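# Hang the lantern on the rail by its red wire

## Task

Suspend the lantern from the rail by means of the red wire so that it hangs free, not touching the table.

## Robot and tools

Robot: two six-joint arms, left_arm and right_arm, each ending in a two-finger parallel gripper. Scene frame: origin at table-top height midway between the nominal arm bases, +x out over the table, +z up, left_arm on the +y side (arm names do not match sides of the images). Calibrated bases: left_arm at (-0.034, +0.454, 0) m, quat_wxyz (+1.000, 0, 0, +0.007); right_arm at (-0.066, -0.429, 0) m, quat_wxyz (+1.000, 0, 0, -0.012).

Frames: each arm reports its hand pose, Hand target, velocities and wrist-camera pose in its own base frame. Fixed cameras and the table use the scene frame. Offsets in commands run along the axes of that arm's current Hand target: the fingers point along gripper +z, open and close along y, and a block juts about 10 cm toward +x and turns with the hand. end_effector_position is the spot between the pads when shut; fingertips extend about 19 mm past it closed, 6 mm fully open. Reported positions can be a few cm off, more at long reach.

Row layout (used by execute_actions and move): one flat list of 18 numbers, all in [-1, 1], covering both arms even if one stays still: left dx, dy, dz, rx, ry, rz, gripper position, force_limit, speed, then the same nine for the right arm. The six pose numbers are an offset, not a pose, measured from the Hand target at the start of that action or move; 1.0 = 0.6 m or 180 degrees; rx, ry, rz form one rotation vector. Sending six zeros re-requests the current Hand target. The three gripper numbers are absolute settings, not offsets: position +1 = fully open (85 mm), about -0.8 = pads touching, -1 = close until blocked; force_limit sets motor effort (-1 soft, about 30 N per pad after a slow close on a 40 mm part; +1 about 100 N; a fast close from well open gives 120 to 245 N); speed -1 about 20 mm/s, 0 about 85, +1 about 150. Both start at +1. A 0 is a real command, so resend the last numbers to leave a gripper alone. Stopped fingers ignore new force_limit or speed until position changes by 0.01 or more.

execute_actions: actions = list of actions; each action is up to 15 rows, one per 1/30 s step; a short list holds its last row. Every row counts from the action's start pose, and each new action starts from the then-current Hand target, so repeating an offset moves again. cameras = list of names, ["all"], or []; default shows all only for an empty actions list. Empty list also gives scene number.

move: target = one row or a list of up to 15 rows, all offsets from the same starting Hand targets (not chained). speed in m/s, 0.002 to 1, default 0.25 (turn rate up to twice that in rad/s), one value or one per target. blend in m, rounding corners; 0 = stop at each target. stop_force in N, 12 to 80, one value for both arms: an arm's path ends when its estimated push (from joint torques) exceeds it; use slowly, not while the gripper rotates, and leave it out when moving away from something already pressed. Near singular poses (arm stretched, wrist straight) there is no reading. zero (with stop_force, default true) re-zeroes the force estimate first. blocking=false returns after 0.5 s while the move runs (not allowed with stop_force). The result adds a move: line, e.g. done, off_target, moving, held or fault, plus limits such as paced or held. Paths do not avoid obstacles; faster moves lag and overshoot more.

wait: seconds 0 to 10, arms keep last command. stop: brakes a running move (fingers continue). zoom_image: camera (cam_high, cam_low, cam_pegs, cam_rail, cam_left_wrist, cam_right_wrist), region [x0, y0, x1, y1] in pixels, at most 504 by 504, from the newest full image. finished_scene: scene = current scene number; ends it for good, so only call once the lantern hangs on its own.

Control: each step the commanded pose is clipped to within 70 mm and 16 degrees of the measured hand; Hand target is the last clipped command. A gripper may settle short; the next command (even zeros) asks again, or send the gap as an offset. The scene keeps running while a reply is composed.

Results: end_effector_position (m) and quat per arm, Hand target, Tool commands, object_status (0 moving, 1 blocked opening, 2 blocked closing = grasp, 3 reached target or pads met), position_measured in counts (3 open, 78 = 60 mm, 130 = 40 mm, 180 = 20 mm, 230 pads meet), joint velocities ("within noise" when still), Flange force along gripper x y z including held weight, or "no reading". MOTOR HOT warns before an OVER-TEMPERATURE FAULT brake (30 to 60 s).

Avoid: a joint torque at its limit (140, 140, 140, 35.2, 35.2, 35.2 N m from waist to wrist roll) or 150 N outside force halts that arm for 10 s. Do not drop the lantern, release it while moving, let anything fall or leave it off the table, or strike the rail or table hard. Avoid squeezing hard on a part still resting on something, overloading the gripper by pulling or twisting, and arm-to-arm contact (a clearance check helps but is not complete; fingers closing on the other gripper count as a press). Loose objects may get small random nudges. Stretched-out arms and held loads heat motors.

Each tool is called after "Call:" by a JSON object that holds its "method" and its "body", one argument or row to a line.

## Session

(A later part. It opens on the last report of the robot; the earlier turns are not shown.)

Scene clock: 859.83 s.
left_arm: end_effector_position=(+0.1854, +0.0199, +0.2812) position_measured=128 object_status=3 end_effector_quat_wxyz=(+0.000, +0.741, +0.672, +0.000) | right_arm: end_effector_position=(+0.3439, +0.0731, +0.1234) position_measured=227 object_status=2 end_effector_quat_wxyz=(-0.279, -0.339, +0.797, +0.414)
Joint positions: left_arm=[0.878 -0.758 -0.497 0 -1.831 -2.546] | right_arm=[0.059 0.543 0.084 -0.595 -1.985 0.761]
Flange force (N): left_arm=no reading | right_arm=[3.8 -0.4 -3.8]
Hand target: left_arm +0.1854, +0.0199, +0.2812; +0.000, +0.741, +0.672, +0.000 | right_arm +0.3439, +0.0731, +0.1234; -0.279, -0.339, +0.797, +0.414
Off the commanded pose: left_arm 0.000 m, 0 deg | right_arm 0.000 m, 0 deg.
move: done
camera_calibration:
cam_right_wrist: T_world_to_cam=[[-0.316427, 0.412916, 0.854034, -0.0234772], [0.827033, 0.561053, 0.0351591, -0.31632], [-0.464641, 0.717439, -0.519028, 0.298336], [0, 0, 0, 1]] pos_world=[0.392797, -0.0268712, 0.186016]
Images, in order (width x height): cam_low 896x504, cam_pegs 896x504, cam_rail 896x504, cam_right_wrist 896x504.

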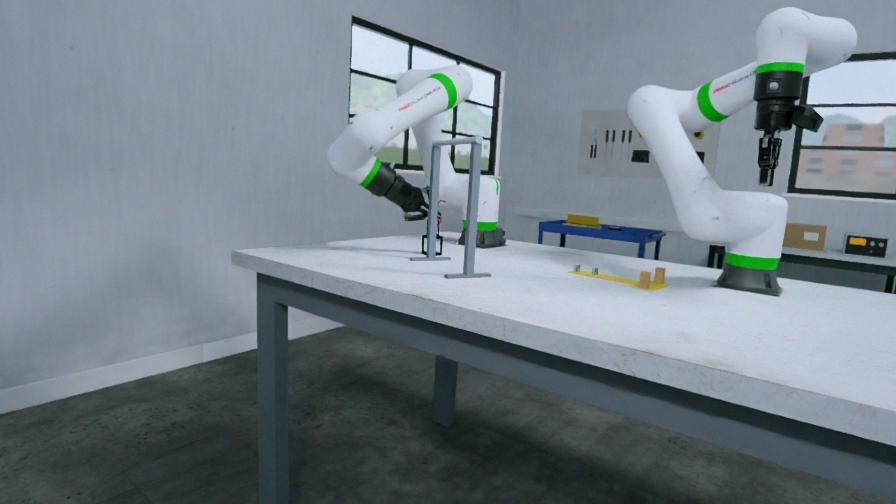

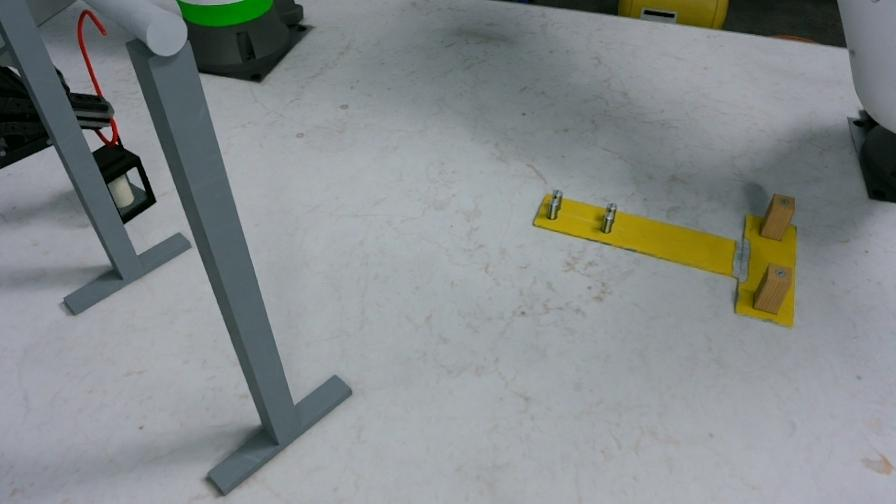

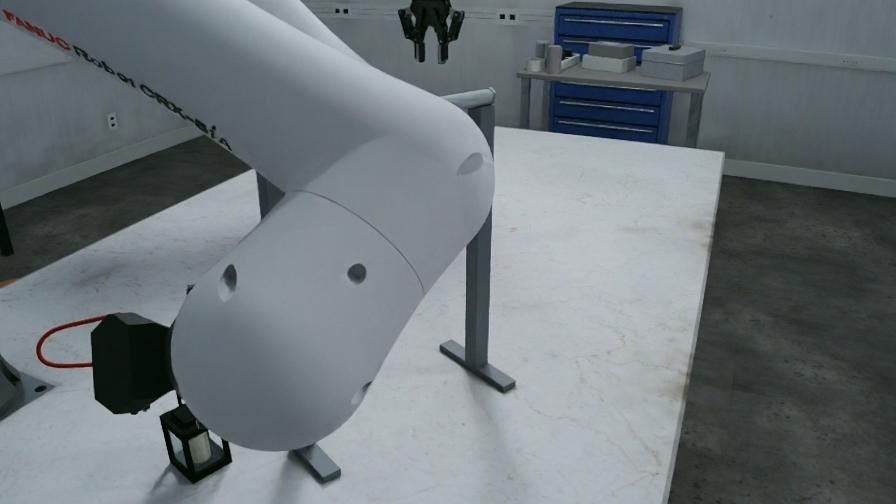

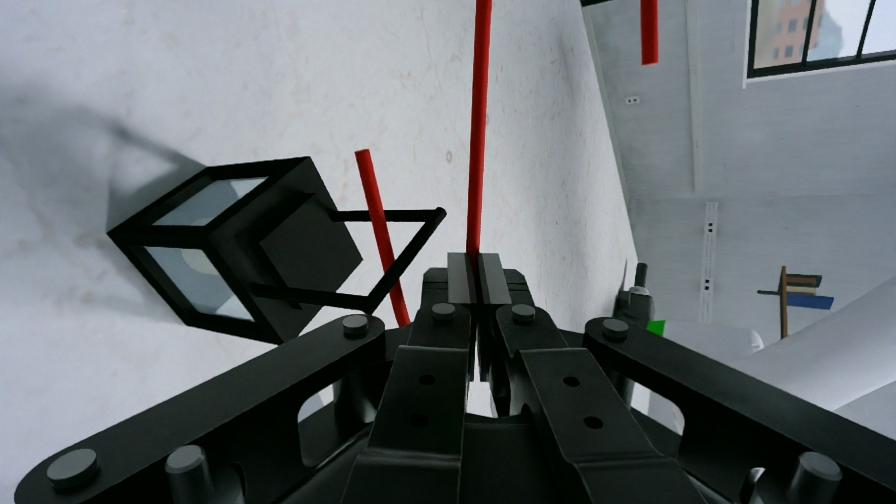

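Call:
{"method": "move", "body": {
  "target": [0,0,0,0,0,0,0,0.3,-1,0.0556,-0.0108,0,0,0,0,-0.97,0.6,-1],
  "speed": 0.04,
  "cameras": ["cam_right_wrist","cam_pegs"]
}}

Call:
{"method": "zoom_image", "body": {
  "camera": "cam_pegs",
  "region": [50, 60, 180, 220]
}}

Call:
{"method": "zoom_image", "body": {
  "camera": "cam_right_wrist",
  "region": [250, 130, 500, 350]
}}

Scene clock: 865.50 s.
left_arm: end_effector_position=(+0.1854, +0.0199, +0.2812) position_measured=128 object_status=3 end_effector_quat_wxyz=(+0.000, +0.741, +0.672, +0.000) | right_arm: end_effector_position=(+0.3254, +0.0445, +0.1234) position_measured=227 object_status=2 end_effector_quat_wxyz=(-0.279, -0.339, +0.797, +0.414)
Joint positions: left_arm=[0.878 -0.758 -0.497 0 -1.831 -2.546] | right_arm=[0.014 0.516 0.03 -0.554 -1.983 0.814]
Flange force (N): left_arm=no reading | right_arm=[8.0 27.1 -21.8]
Hand target: left_arm +0.1854, +0.0199, +0.2812; +0.000, +0.741, +0.672, +0.000 | right_arm +0.3254, +0.0446, +0.1233; -0.279, -0.339, +0.797, +0.414
Off the commanded pose: left_arm 0.000 m, 0 deg | right_arm 0.000 m, 0 deg.
move: done
camera_calibration:
cam_right_wrist: T_world_to_cam=[[-0.316427, 0.412916, 0.854034, -0.0175313], [0.827033, 0.561053, 0.0351591, -0.285113], [-0.464641, 0.717439, -0.519028, 0.310233], [0, 0, 0, 1]] pos_world=[0.374397, -0.0553712, 0.186016]
Images, in order (width x height): cam_pegs 896x504, cam_right_wrist 896x504.

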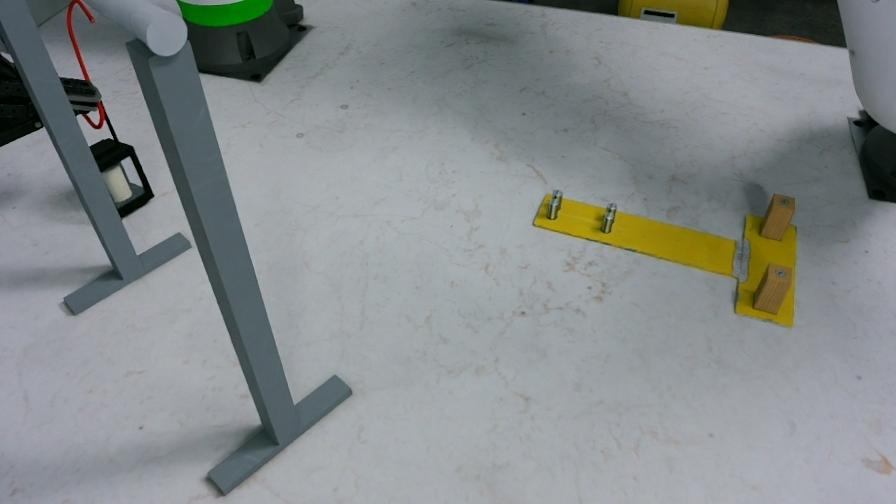

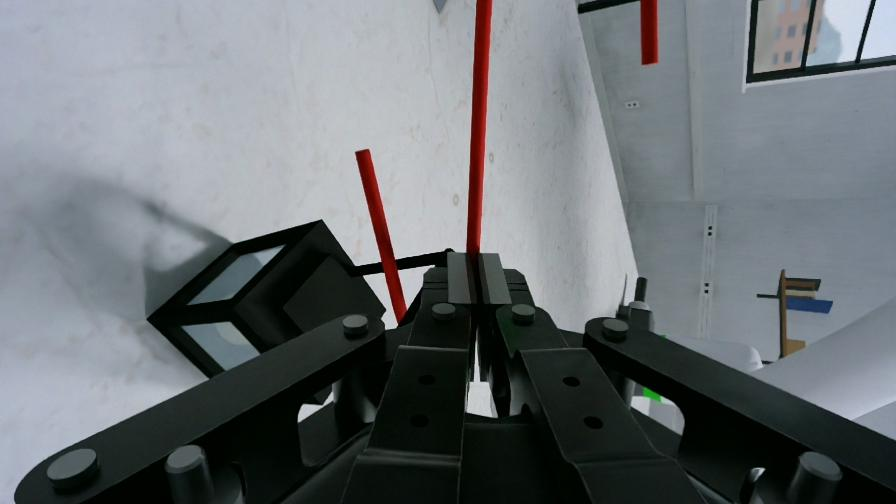

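Scaled by 3.150.

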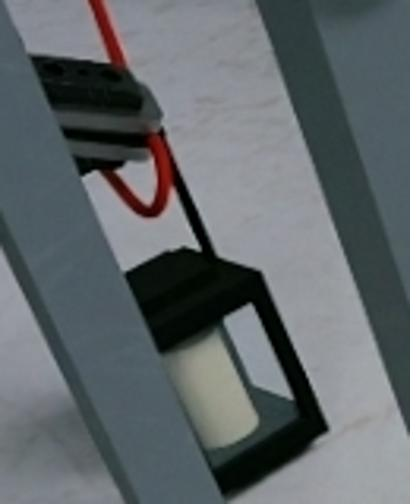

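Scaled by 2.016.

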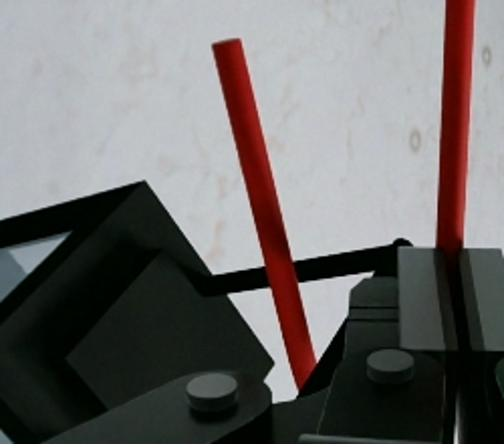

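Call:
{"method": "move", "body": {
  "target": [0,0,0,0,0,0,0,0.3,-1,0.0016,0.0085,-0.005,0,0,0,-0.97,0.6,-1],
  "speed": 0.03,
  "cameras": ["cam_right_wrist","cam_pegs","cam_rail"]
}}

Call:
{"method": "zoom_image", "body": {
  "camera": "cam_right_wrist",
  "region": [250, 130, 500, 350]
}}

Call:
{"method": "zoom_image", "body": {
  "camera": "cam_rail",
  "region": [100, 300, 300, 490]
}}

Scene clock: 872.10 s.
left_arm: end_effector_position=(+0.1854, +0.0199, +0.2812) position_measured=128 object_status=3 end_effector_quat_wxyz=(+0.000, +0.741, +0.672, +0.000) | right_arm: end_effector_position=(+0.3254, +0.0446, +0.1293) position_measured=227 object_status=2 end_effector_quat_wxyz=(-0.279, -0.339, +0.797, +0.414)
Joint positions: left_arm=[0.878 -0.758 -0.497 0 -1.831 -2.546] | right_arm=[0.014 0.508 0.034 -0.557 -1.994 0.807]
Flange force (N): left_arm=no reading | right_arm=[4.0 -1.2 -3.1]
Hand target: left_arm +0.1854, +0.0199, +0.2812; +0.000, +0.741, +0.672, +0.000 | right_arm +0.3254, +0.0446, +0.1293; -0.279, -0.339, +0.797, +0.414
Off the commanded pose: left_arm 0.000 m, 0 deg | right_arm 0.000 m, 0 deg.
move: done
camera_calibration:
cam_right_wrist: T_world_to_cam=[[-0.316412, 0.412894, 0.85405, -0.0226654], [0.826994, 0.561113, 0.0351162, -0.285297], [-0.464719, 0.717406, -0.519004, 0.31337], [0, 0, 0, 1]] pos_world=[0.374397, -0.0553712, 0.192016]
Images, in order (width x height): cam_pegs 896x504, cam_rail 896x504, cam_right_wrist 896x504.

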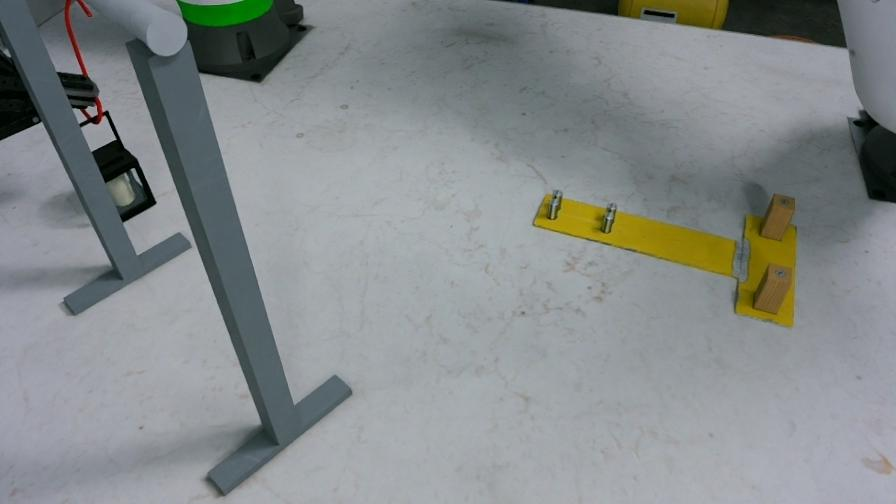

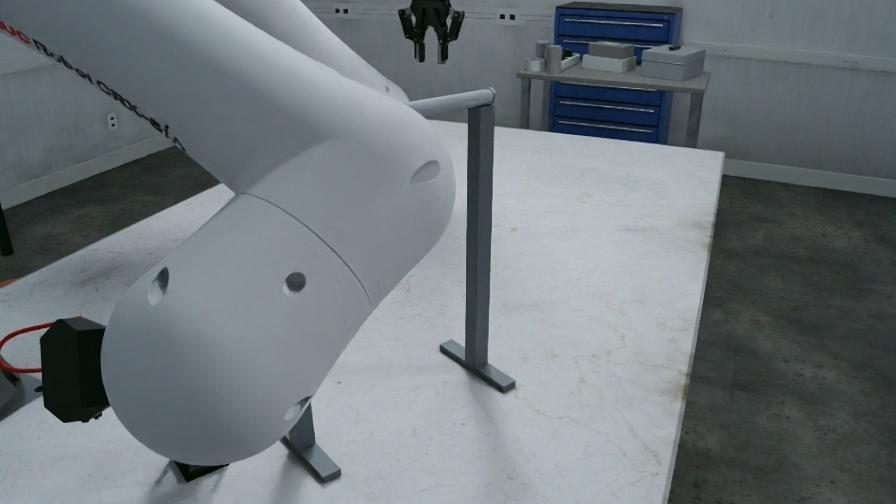

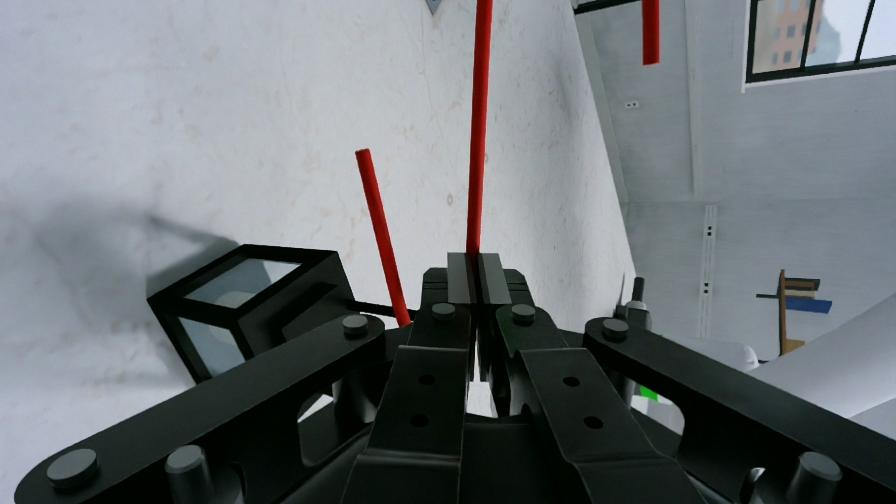

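Scaled by 2.016.

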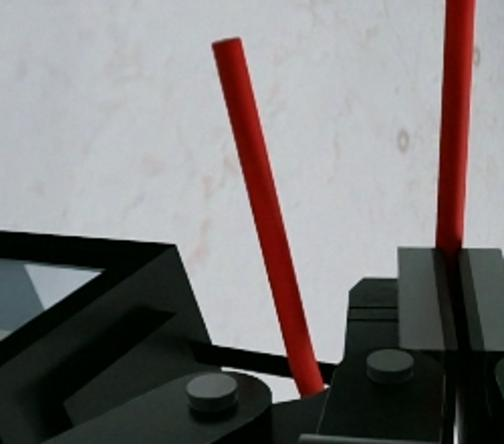

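Scaled by 2.520.

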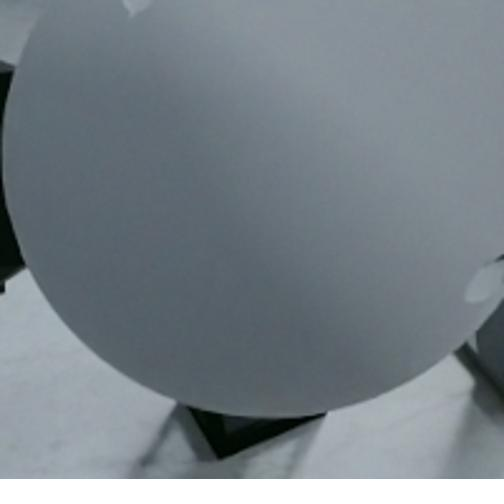

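Call:
{"method": "move", "body": {
  "target": [
    [0,0,0,0,0,0,0,0.3,-1,0.0022,0.0113,-0.0067,0,0,0,-0.97,0.6,-1],
    [0,0,0,0,0,0,0,0.3,-1,-0.0262,0.0227,-0.01,0,0,0.189,-0.97,0.6,-1]
  ],
  "speed": 0.06,
  "cameras": ["cam_right_wrist","cam_pegs","cam_rail","cam_low"]
}}

Call:
{"method": "zoom_image", "body": {
  "camera": "cam_pegs",
  "region": [50, 60, 180, 220]
}}

Scene clock: 889.07 s.
left_arm: end_effector_position=(+0.1854, +0.0199, +0.2812) position_measured=128 object_status=3 end_effector_quat_wxyz=(+0.000, +0.741, +0.672, +0.000) | right_arm: end_effector_position=(+0.3352, +0.0597, +0.1414) position_measured=227 object_status=2 end_effector_quat_wxyz=(-0.388, -0.091, +0.862, +0.315)
Joint positions: left_arm=[0.878 -0.758 -0.497 0 -1.831 -2.546] | right_arm=[0.037 0.505 0.071 -0.585 -2.016 0.17]
Flange force (N): left_arm=no reading | right_arm=[1.6 -4.6 -3.3]
Hand target: left_arm +0.1854, +0.0199, +0.2812; +0.000, +0.741, +0.672, +0.000 | right_arm +0.3352, +0.0597, +0.1414; -0.388, -0.091, +0.862, +0.315
Off the commanded pose: left_arm 0.000 m, 0 deg | right_arm 0.000 m, 0 deg.
move: done
camera_calibration:
cam_right_wrist: T_world_to_cam=[[0.0793544, 0.777321, 0.62408, -0.158016], [0.895939, 0.218856, -0.386518, -0.245306], [-0.437032, 0.589809, -0.679064, 0.334254], [0, 0, 0, 1]] pos_world=[0.378398, -0.0206305, 0.230779]
Images, in order (width x height): cam_low 896x504, cam_pegs 896x504, cam_rail 896x504, cam_right_wrist 896x504.

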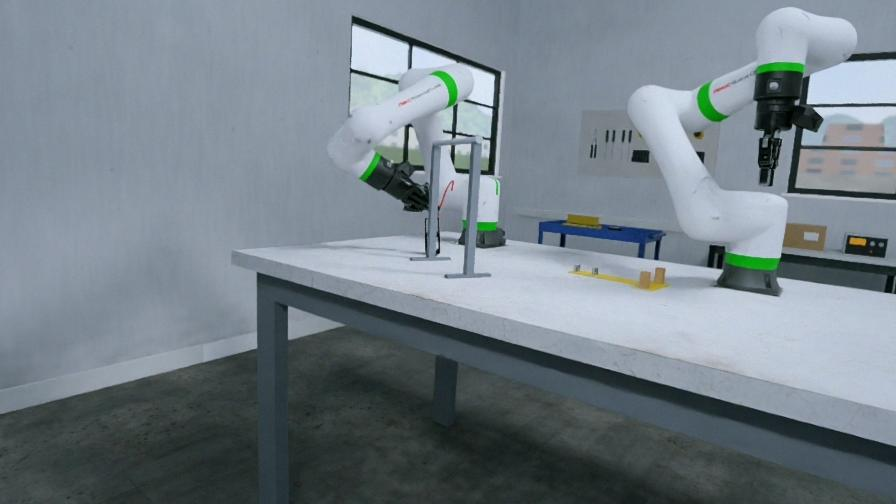

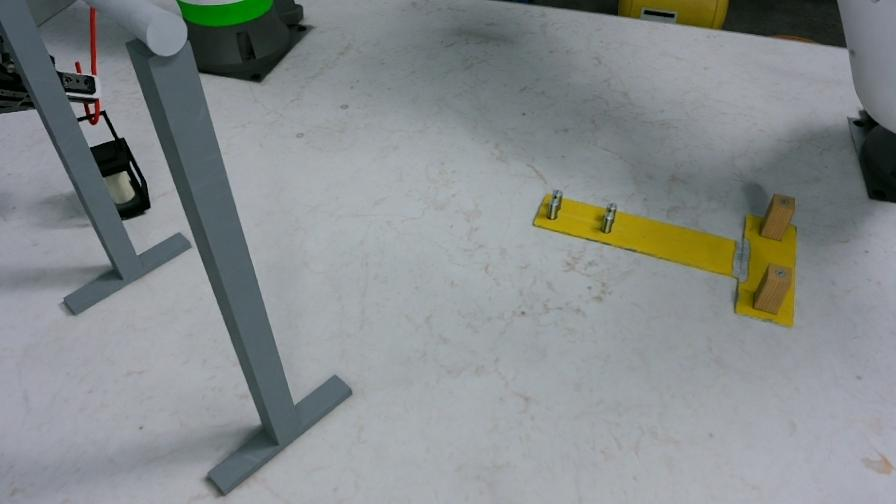

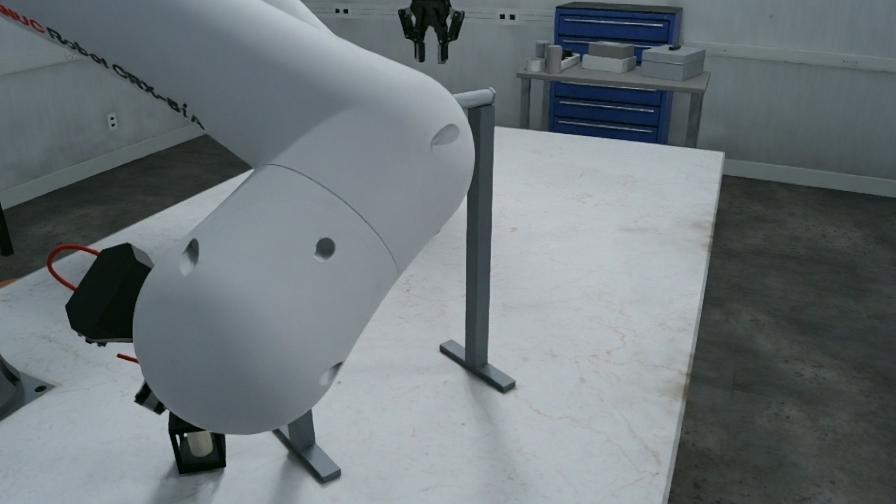

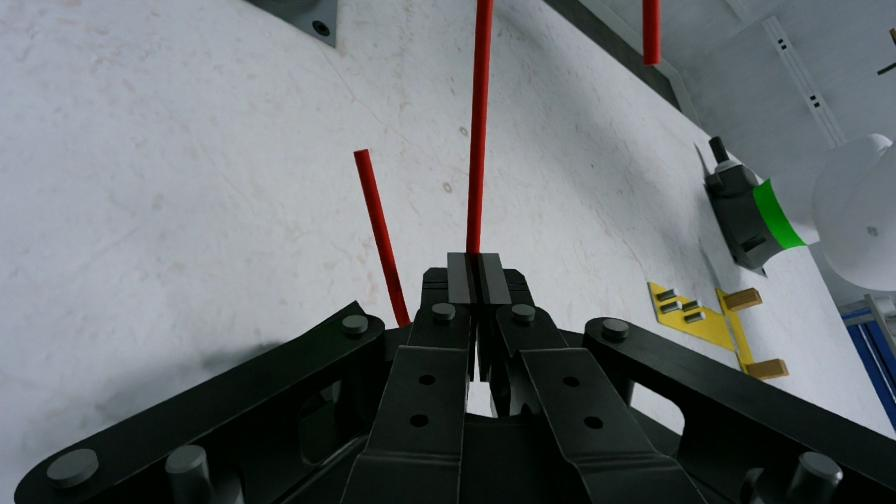

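Scaled by 3.150.

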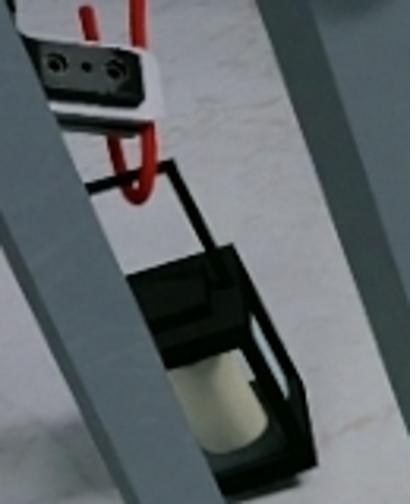

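Call:
{"method": "move", "body": {
  "target": [
    [0,0,0,0,0,0,0,0.3,-1,-0.0145,0.0348,-0.0083,0,0,0.25,-0.97,0.6,-1],
    [0,0,0,0,0,0,0,0.3,-1,0.057,0.1062,-0.0666,0,0,0.25,-0.97,0.6,-1]
  ],
  "speed": 0.06,
  "blend": 0.01,
  "cameras": ["cam_right_wrist","cam_pegs","cam_rail","cam_low"]
}}

Call:
{"method": "zoom_image", "body": {
  "camera": "cam_pegs",
  "region": [50, 0, 180, 220]
}}

Scene clock: 902.73 s.
left_arm: end_effector_position=(+0.1854, +0.0199, +0.2812) position_measured=128 object_status=3 end_effector_quat_wxyz=(+0.000, +0.741, +0.672, +0.000) | right_arm: end_effector_position=(+0.3464, +0.0772, +0.2213) position_measured=227 object_status=2 end_effector_quat_wxyz=(-0.479, +0.246, +0.831, +0.142)
Joint positions: left_arm=[0.878 -0.758 -0.497 0 -1.831 -2.546] | right_arm=[0.056 0.426 0.186 -0.665 -2.163 -0.763]
Flange force (N): left_arm=no reading | right_arm=[-1.9 -3.8 -3.2]
Hand target: left_arm +0.1854, +0.0199, +0.2812; +0.000, +0.741, +0.672, +0.000 | right_arm +0.3464, +0.0772, +0.2213; -0.479, +0.246, +0.831, +0.142
Off the commanded pose: left_arm 0.000 m, 0 deg | right_arm 0.000 m, 0 deg.
move: done
camera_calibration:
cam_right_wrist: T_world_to_cam=[[0.540561, 0.84114, 0.0166568, -0.252565], [0.657262, -0.409867, -0.632468, -0.0426295], [-0.525167, 0.352835, -0.774408, 0.453073], [0, 0, 0, 1]] pos_world=[0.402484, 0.0351099, 0.328108]
Images, in order (width x height): cam_low 896x504, cam_pegs 896x504, cam_rail 896x504, cam_right_wrist 896x504.

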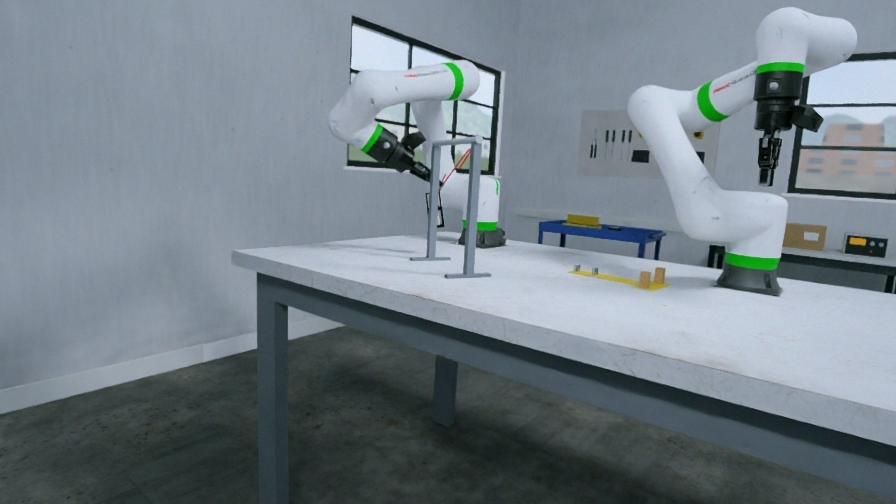

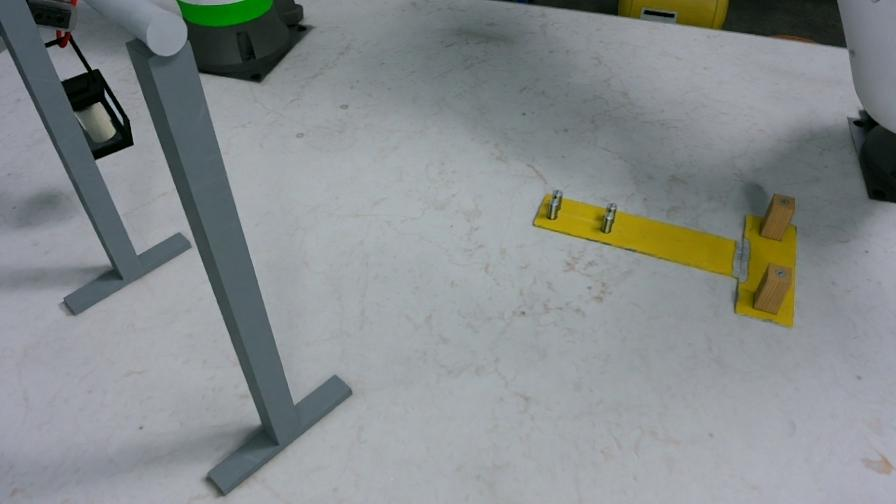

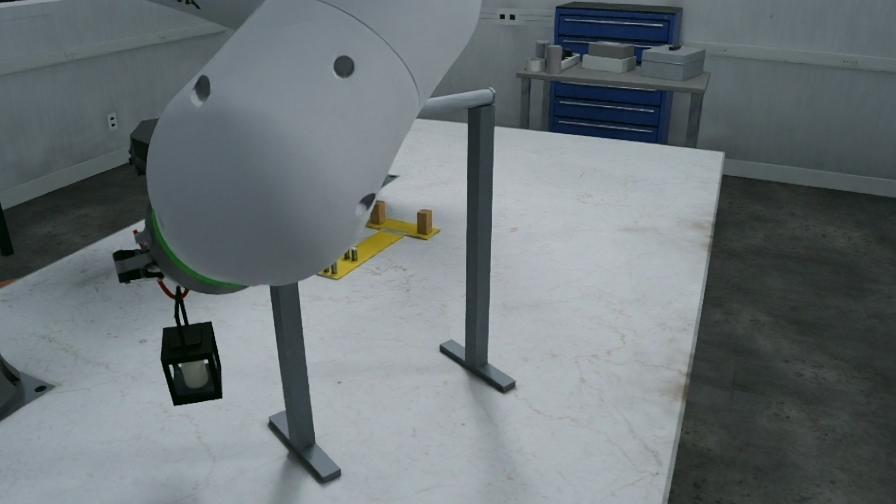

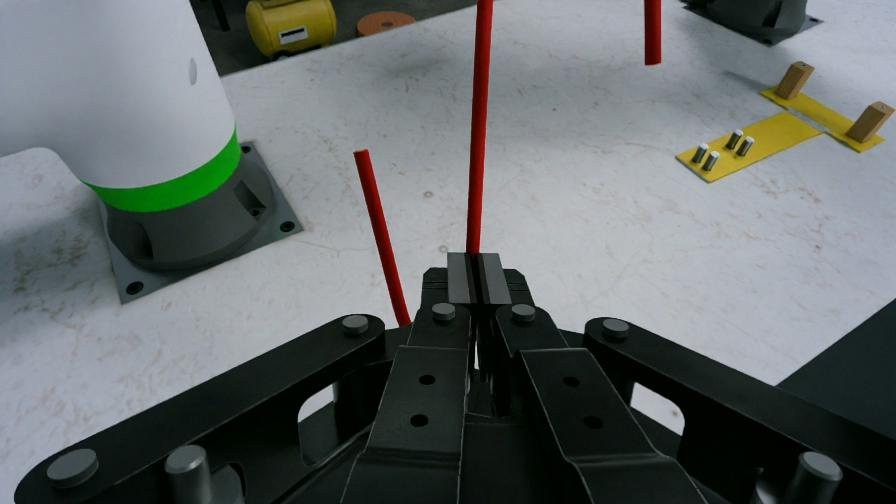

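Scaled by 2.291.

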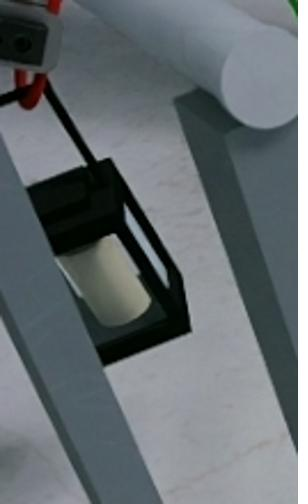

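Call:
{"method": "move", "body": {
  "target": [
    [0,0,0,0,0,0,0,0.3,-1,0.5196,0,-0.3,0,0.1667,0,-0.97,0.6,-1]
  ],
  "speed": 0.12,
  "cameras": ["cam_rail","cam_high"]
}}

Scene clock: 932.67 s.
left_arm: end_effector_position=(+0.1854, +0.0199, +0.2812) position_measured=128 object_status=3 end_effector_quat_wxyz=(+0.000, +0.741, +0.672, +0.000) | right_arm: end_effector_position=(+0.3456, +0.0770, +0.5813) position_measured=227 object_status=2 end_effector_quat_wxyz=(+0.677, -0.200, -0.679, -0.201)
Joint positions: left_arm=[0.878 -0.758 -0.497 0 -1.831 -2.546] | right_arm=[-0.296 0.424 0.694 -2.318 -2.756 -2.355]
Flange force (N): left_arm=no reading | right_arm=[-4.1 -2.5 0.4]
Hand target: left_arm +0.1854, +0.0199, +0.2812; +0.000, +0.741, +0.672, +0.000 | right_arm +0.3456, +0.0770, +0.5813; +0.677, -0.200, -0.679, -0.201
Off the commanded pose: left_arm 0.000 m, 0 deg | right_arm 0.000 m, 0 deg.
move: done
Images, in order (width x height): cam_high 896x504, cam_rail 896x504.

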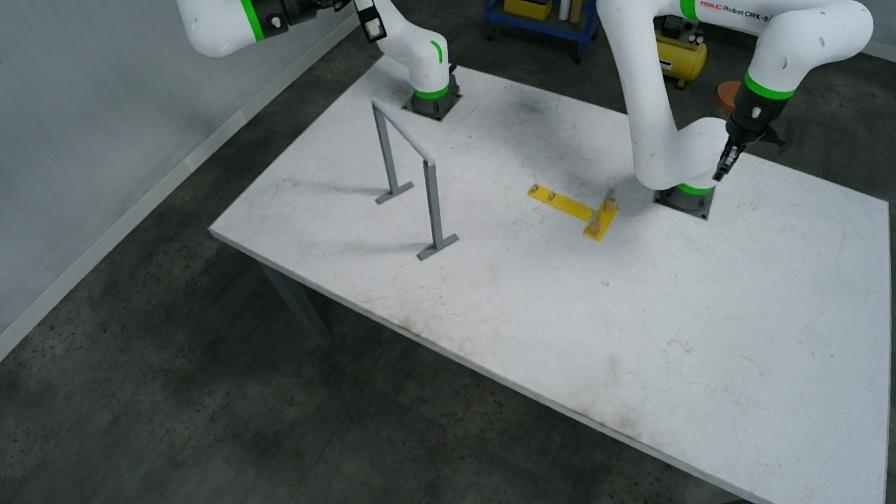

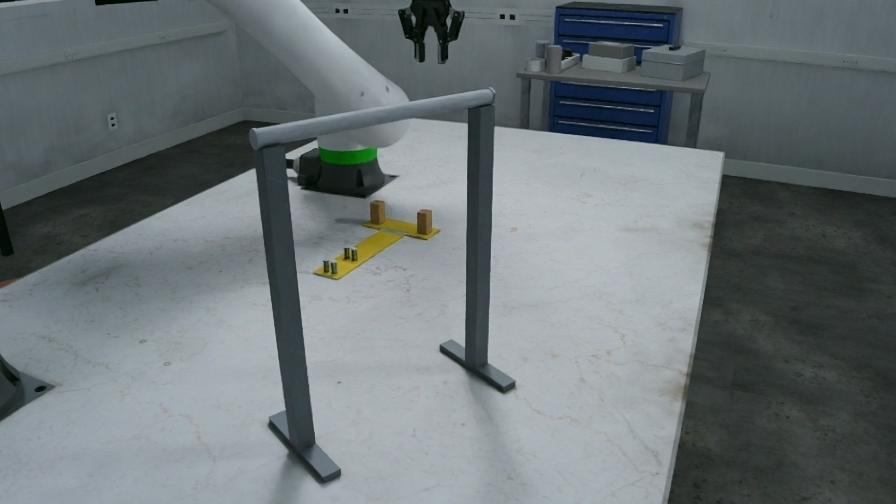

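Call:
{"method": "move", "body": {
  "target": [
    [0,0,0,0,0,0,0,0.3,-1,0,0.2218,0.0348,-0.372,0,0,-0.97,0.6,-1]
  ],
  "speed": 0.13,
  "cameras": ["cam_rail"]
}}

Scene clock: 940.80 s.
left_arm: end_effector_position=(+0.1854, +0.0199, +0.2812) position_measured=128 object_status=3 end_effector_quat_wxyz=(+0.000, +0.741, +0.672, +0.000) | right_arm: end_effector_position=(+0.4006, +0.2000, +0.5815) position_measured=227 object_status=2 end_effector_quat_wxyz=(-0.455, +0.541, +0.455, +0.542)
Joint positions: left_arm=[0.878 -0.758 -0.497 0 -1.831 -2.546] | right_arm=[-0.316 -0.212 0.071 -1.612 -1.707 -1.855]
Flange force (N): left_arm=no reading | right_arm=[-1.1 -0.5 -7.8]
Hand target: left_arm +0.1854, +0.0199, +0.2812; +0.000, +0.741, +0.672, +0.000 | right_arm +0.4006, +0.2000, +0.5815; -0.455, +0.541, +0.455, +0.542
Off the commanded pose: left_arm 0.000 m, 0 deg | right_arm 0.000 m, 0 deg.
move: done
Images, in order (width x height): cam_rail 896x504.

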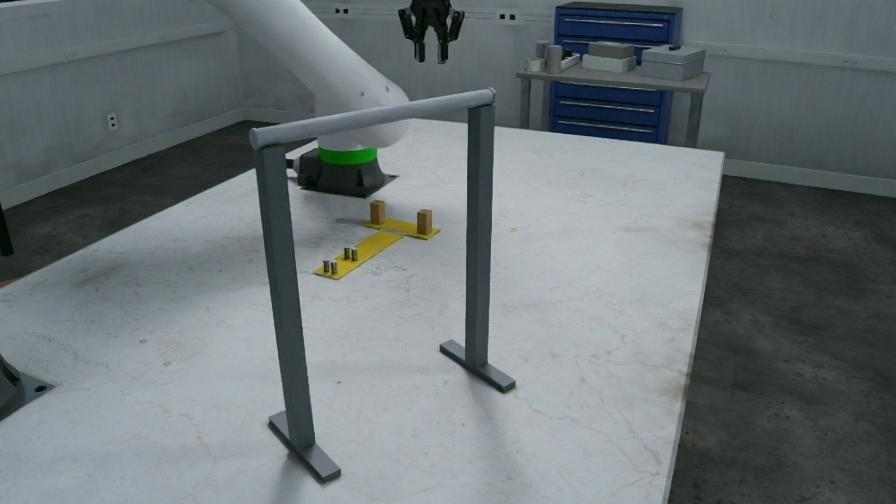

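Call:
{"method": "move", "body": {
  "target": [
    [0,0,0,0,0,0,0,0.3,-1,0,0.0107,0.1976,-0.378,0,0,-0.97,0.6,-1]
  ],
  "speed": 0.13,
  "cameras": ["cam_rail","cam_right_wrist","cam_low"]
}}

Scene clock: 949.17 s.
left_arm: end_effector_position=(+0.1854, +0.0199, +0.2812) position_measured=128 object_status=3 end_effector_quat_wxyz=(+0.000, +0.741, +0.672, +0.000) | right_arm: end_effector_position=(+0.4273, +0.3157, +0.5816) position_measured=227 object_status=2 end_effector_quat_wxyz=(-0.074, +0.703, +0.074, +0.704)
Joint positions: left_arm=[0.878 -0.758 -0.497 0 -1.831 -2.546] | right_arm=[0.967 -0.431 -0.1 -1.899 0.812 -1.109]
Flange force (N): left_arm=no reading | right_arm=[3.8 10.7 9.0]
Hand target: left_arm +0.1854, +0.0199, +0.2812; +0.000, +0.741, +0.672, +0.000 | right_arm +0.4273, +0.3157, +0.5816; -0.074, +0.703, +0.074, +0.704
Off the commanded pose: left_arm 0.000 m, 0 deg | right_arm 0.000 m, 0 deg.
move: done; limits=paced
camera_calibration:
cam_right_wrist: T_world_to_cam=[[0.204532, -0.978743, 0.0151492, 0.216021], [-0.340761, -0.0857015, -0.936236, 0.730544], [0.917632, 0.186328, -0.351046, -0.11977], [0, 0, 0, 1]] pos_world=[0.314662, 0.296354, 0.638645]
Images, in order (width x height): cam_low 896x504, cam_rail 896x504, cam_right_wrist 896x504.

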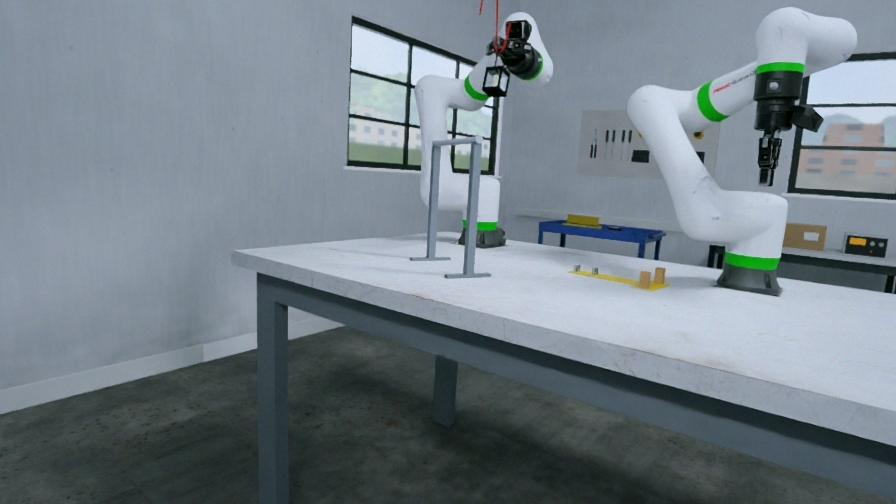

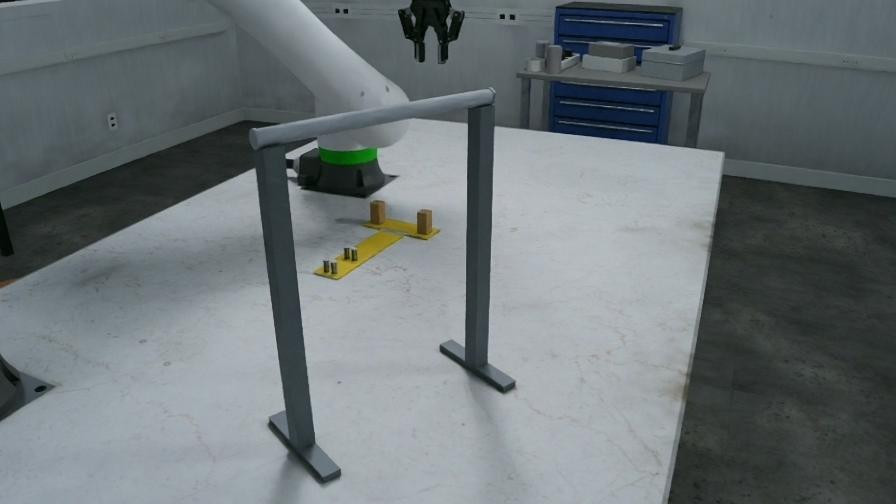

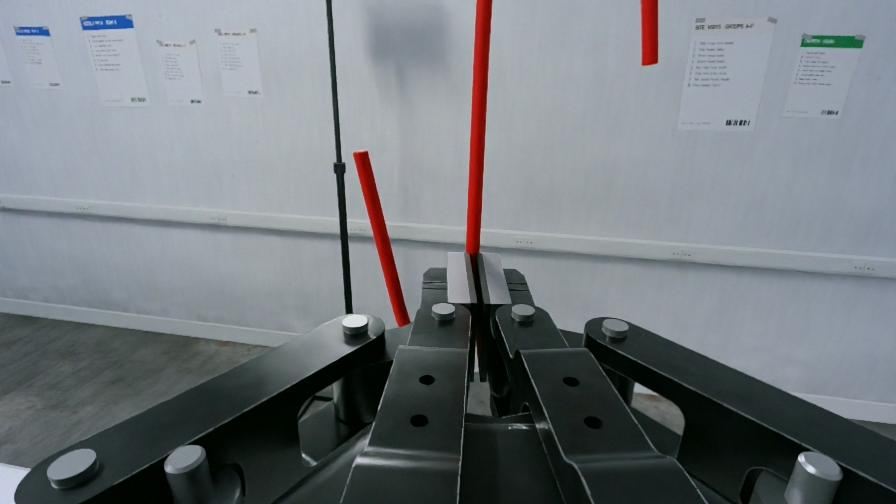

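Call:
{"method": "move", "body": {
  "target": [
    [0,0,0,0,0,0,0,0.3,-1,-0.3027,0,0,0,0,0,-0.97,0.6,-1]
  ],
  "speed": 0.1,
  "cameras": ["cam_rail","cam_low","cam_high","cam_pegs"]
}}

Call:
{"method": "zoom_image", "body": {
  "camera": "cam_rail",
  "region": [230, 0, 530, 250]
}}

Call:
{"method": "zoom_image", "body": {
  "camera": "cam_high",
  "region": [360, 60, 480, 270]
}}

Scene clock: 955.37 s.
left_arm: end_effector_position=(+0.1854, +0.0199, +0.2812) position_measured=128 object_status=3 end_effector_quat_wxyz=(+0.000, +0.741, +0.672, +0.000) | right_arm: end_effector_position=(+0.4277, +0.3158, +0.4000) position_measured=227 object_status=2 end_effector_quat_wxyz=(-0.074, +0.703, +0.074, +0.704)
Joint positions: left_arm=[0.878 -0.758 -0.497 0 -1.831 -2.546] | right_arm=[1.153 -0.338 -0.439 -1.495 0.947 -1.697]
Flange force (N): left_arm=no reading | right_arm=[3.5 5.4 7.1]
Hand target: left_arm +0.1854, +0.0199, +0.2812; +0.000, +0.741, +0.672, +0.000 | right_arm +0.4277, +0.3158, +0.4000; -0.074, +0.703, +0.074, +0.704
Off the commanded pose: left_arm 0.000 m, 0 deg | right_arm 0.000 m, 0 deg.
move: done
Images, in order (width x height): cam_high 896x504, cam_low 896x504, cam_pegs 896x504, cam_rail 896x504.

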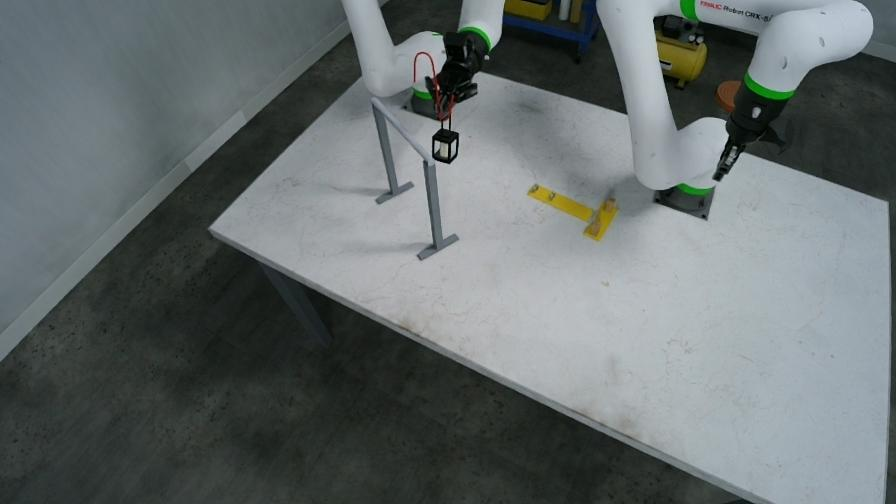

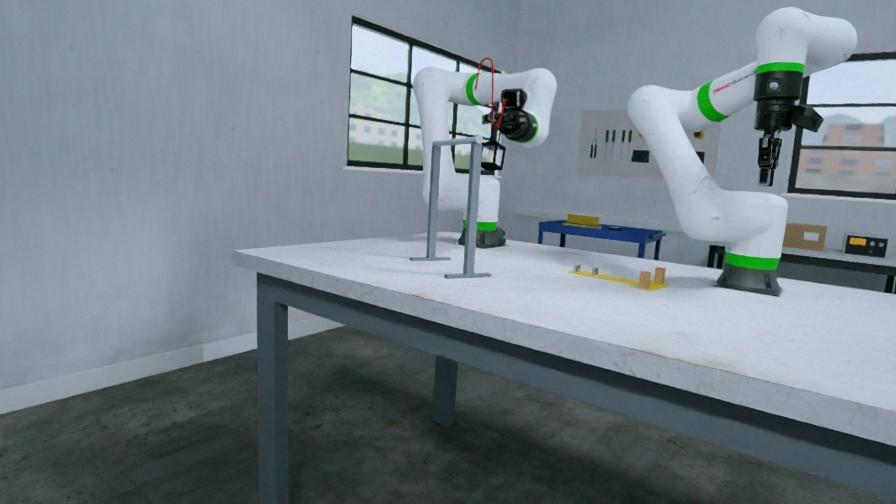

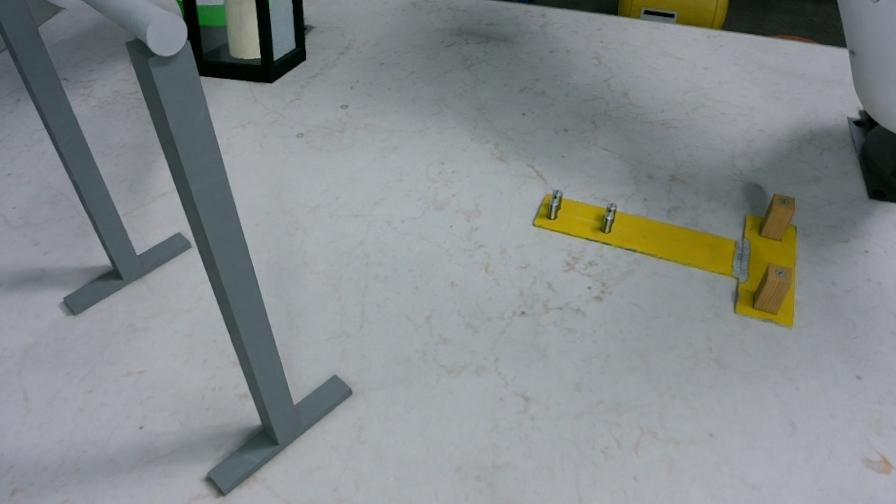

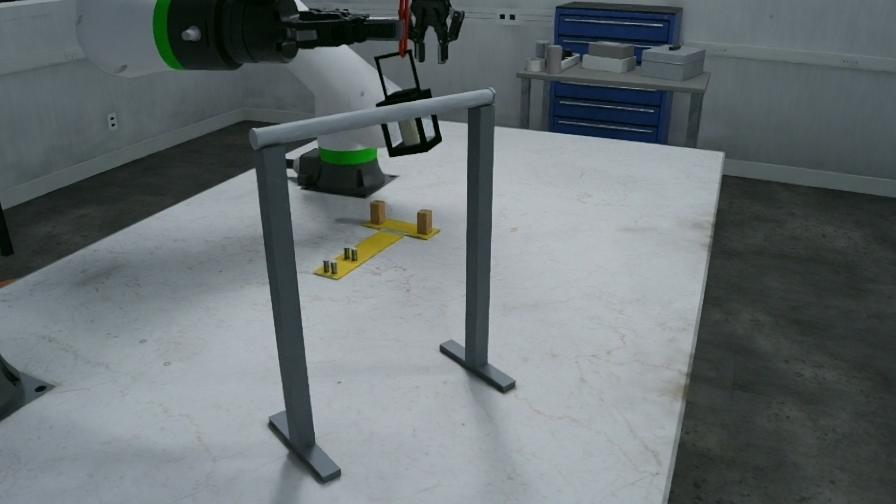

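Scaled by 1.680.

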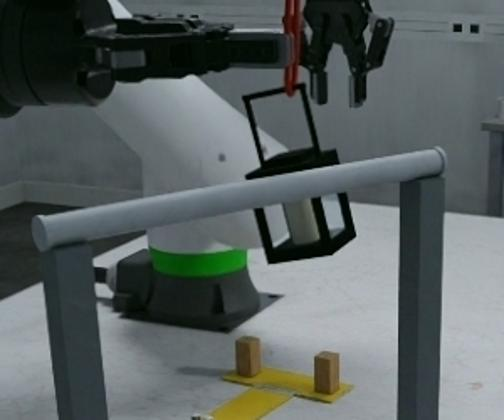

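Scaled by 2.400.

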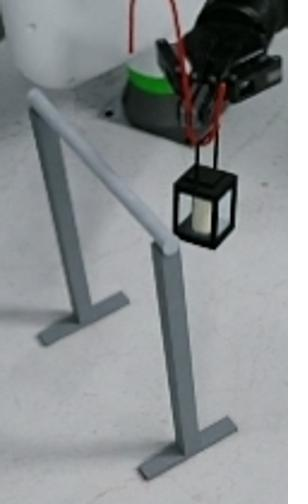

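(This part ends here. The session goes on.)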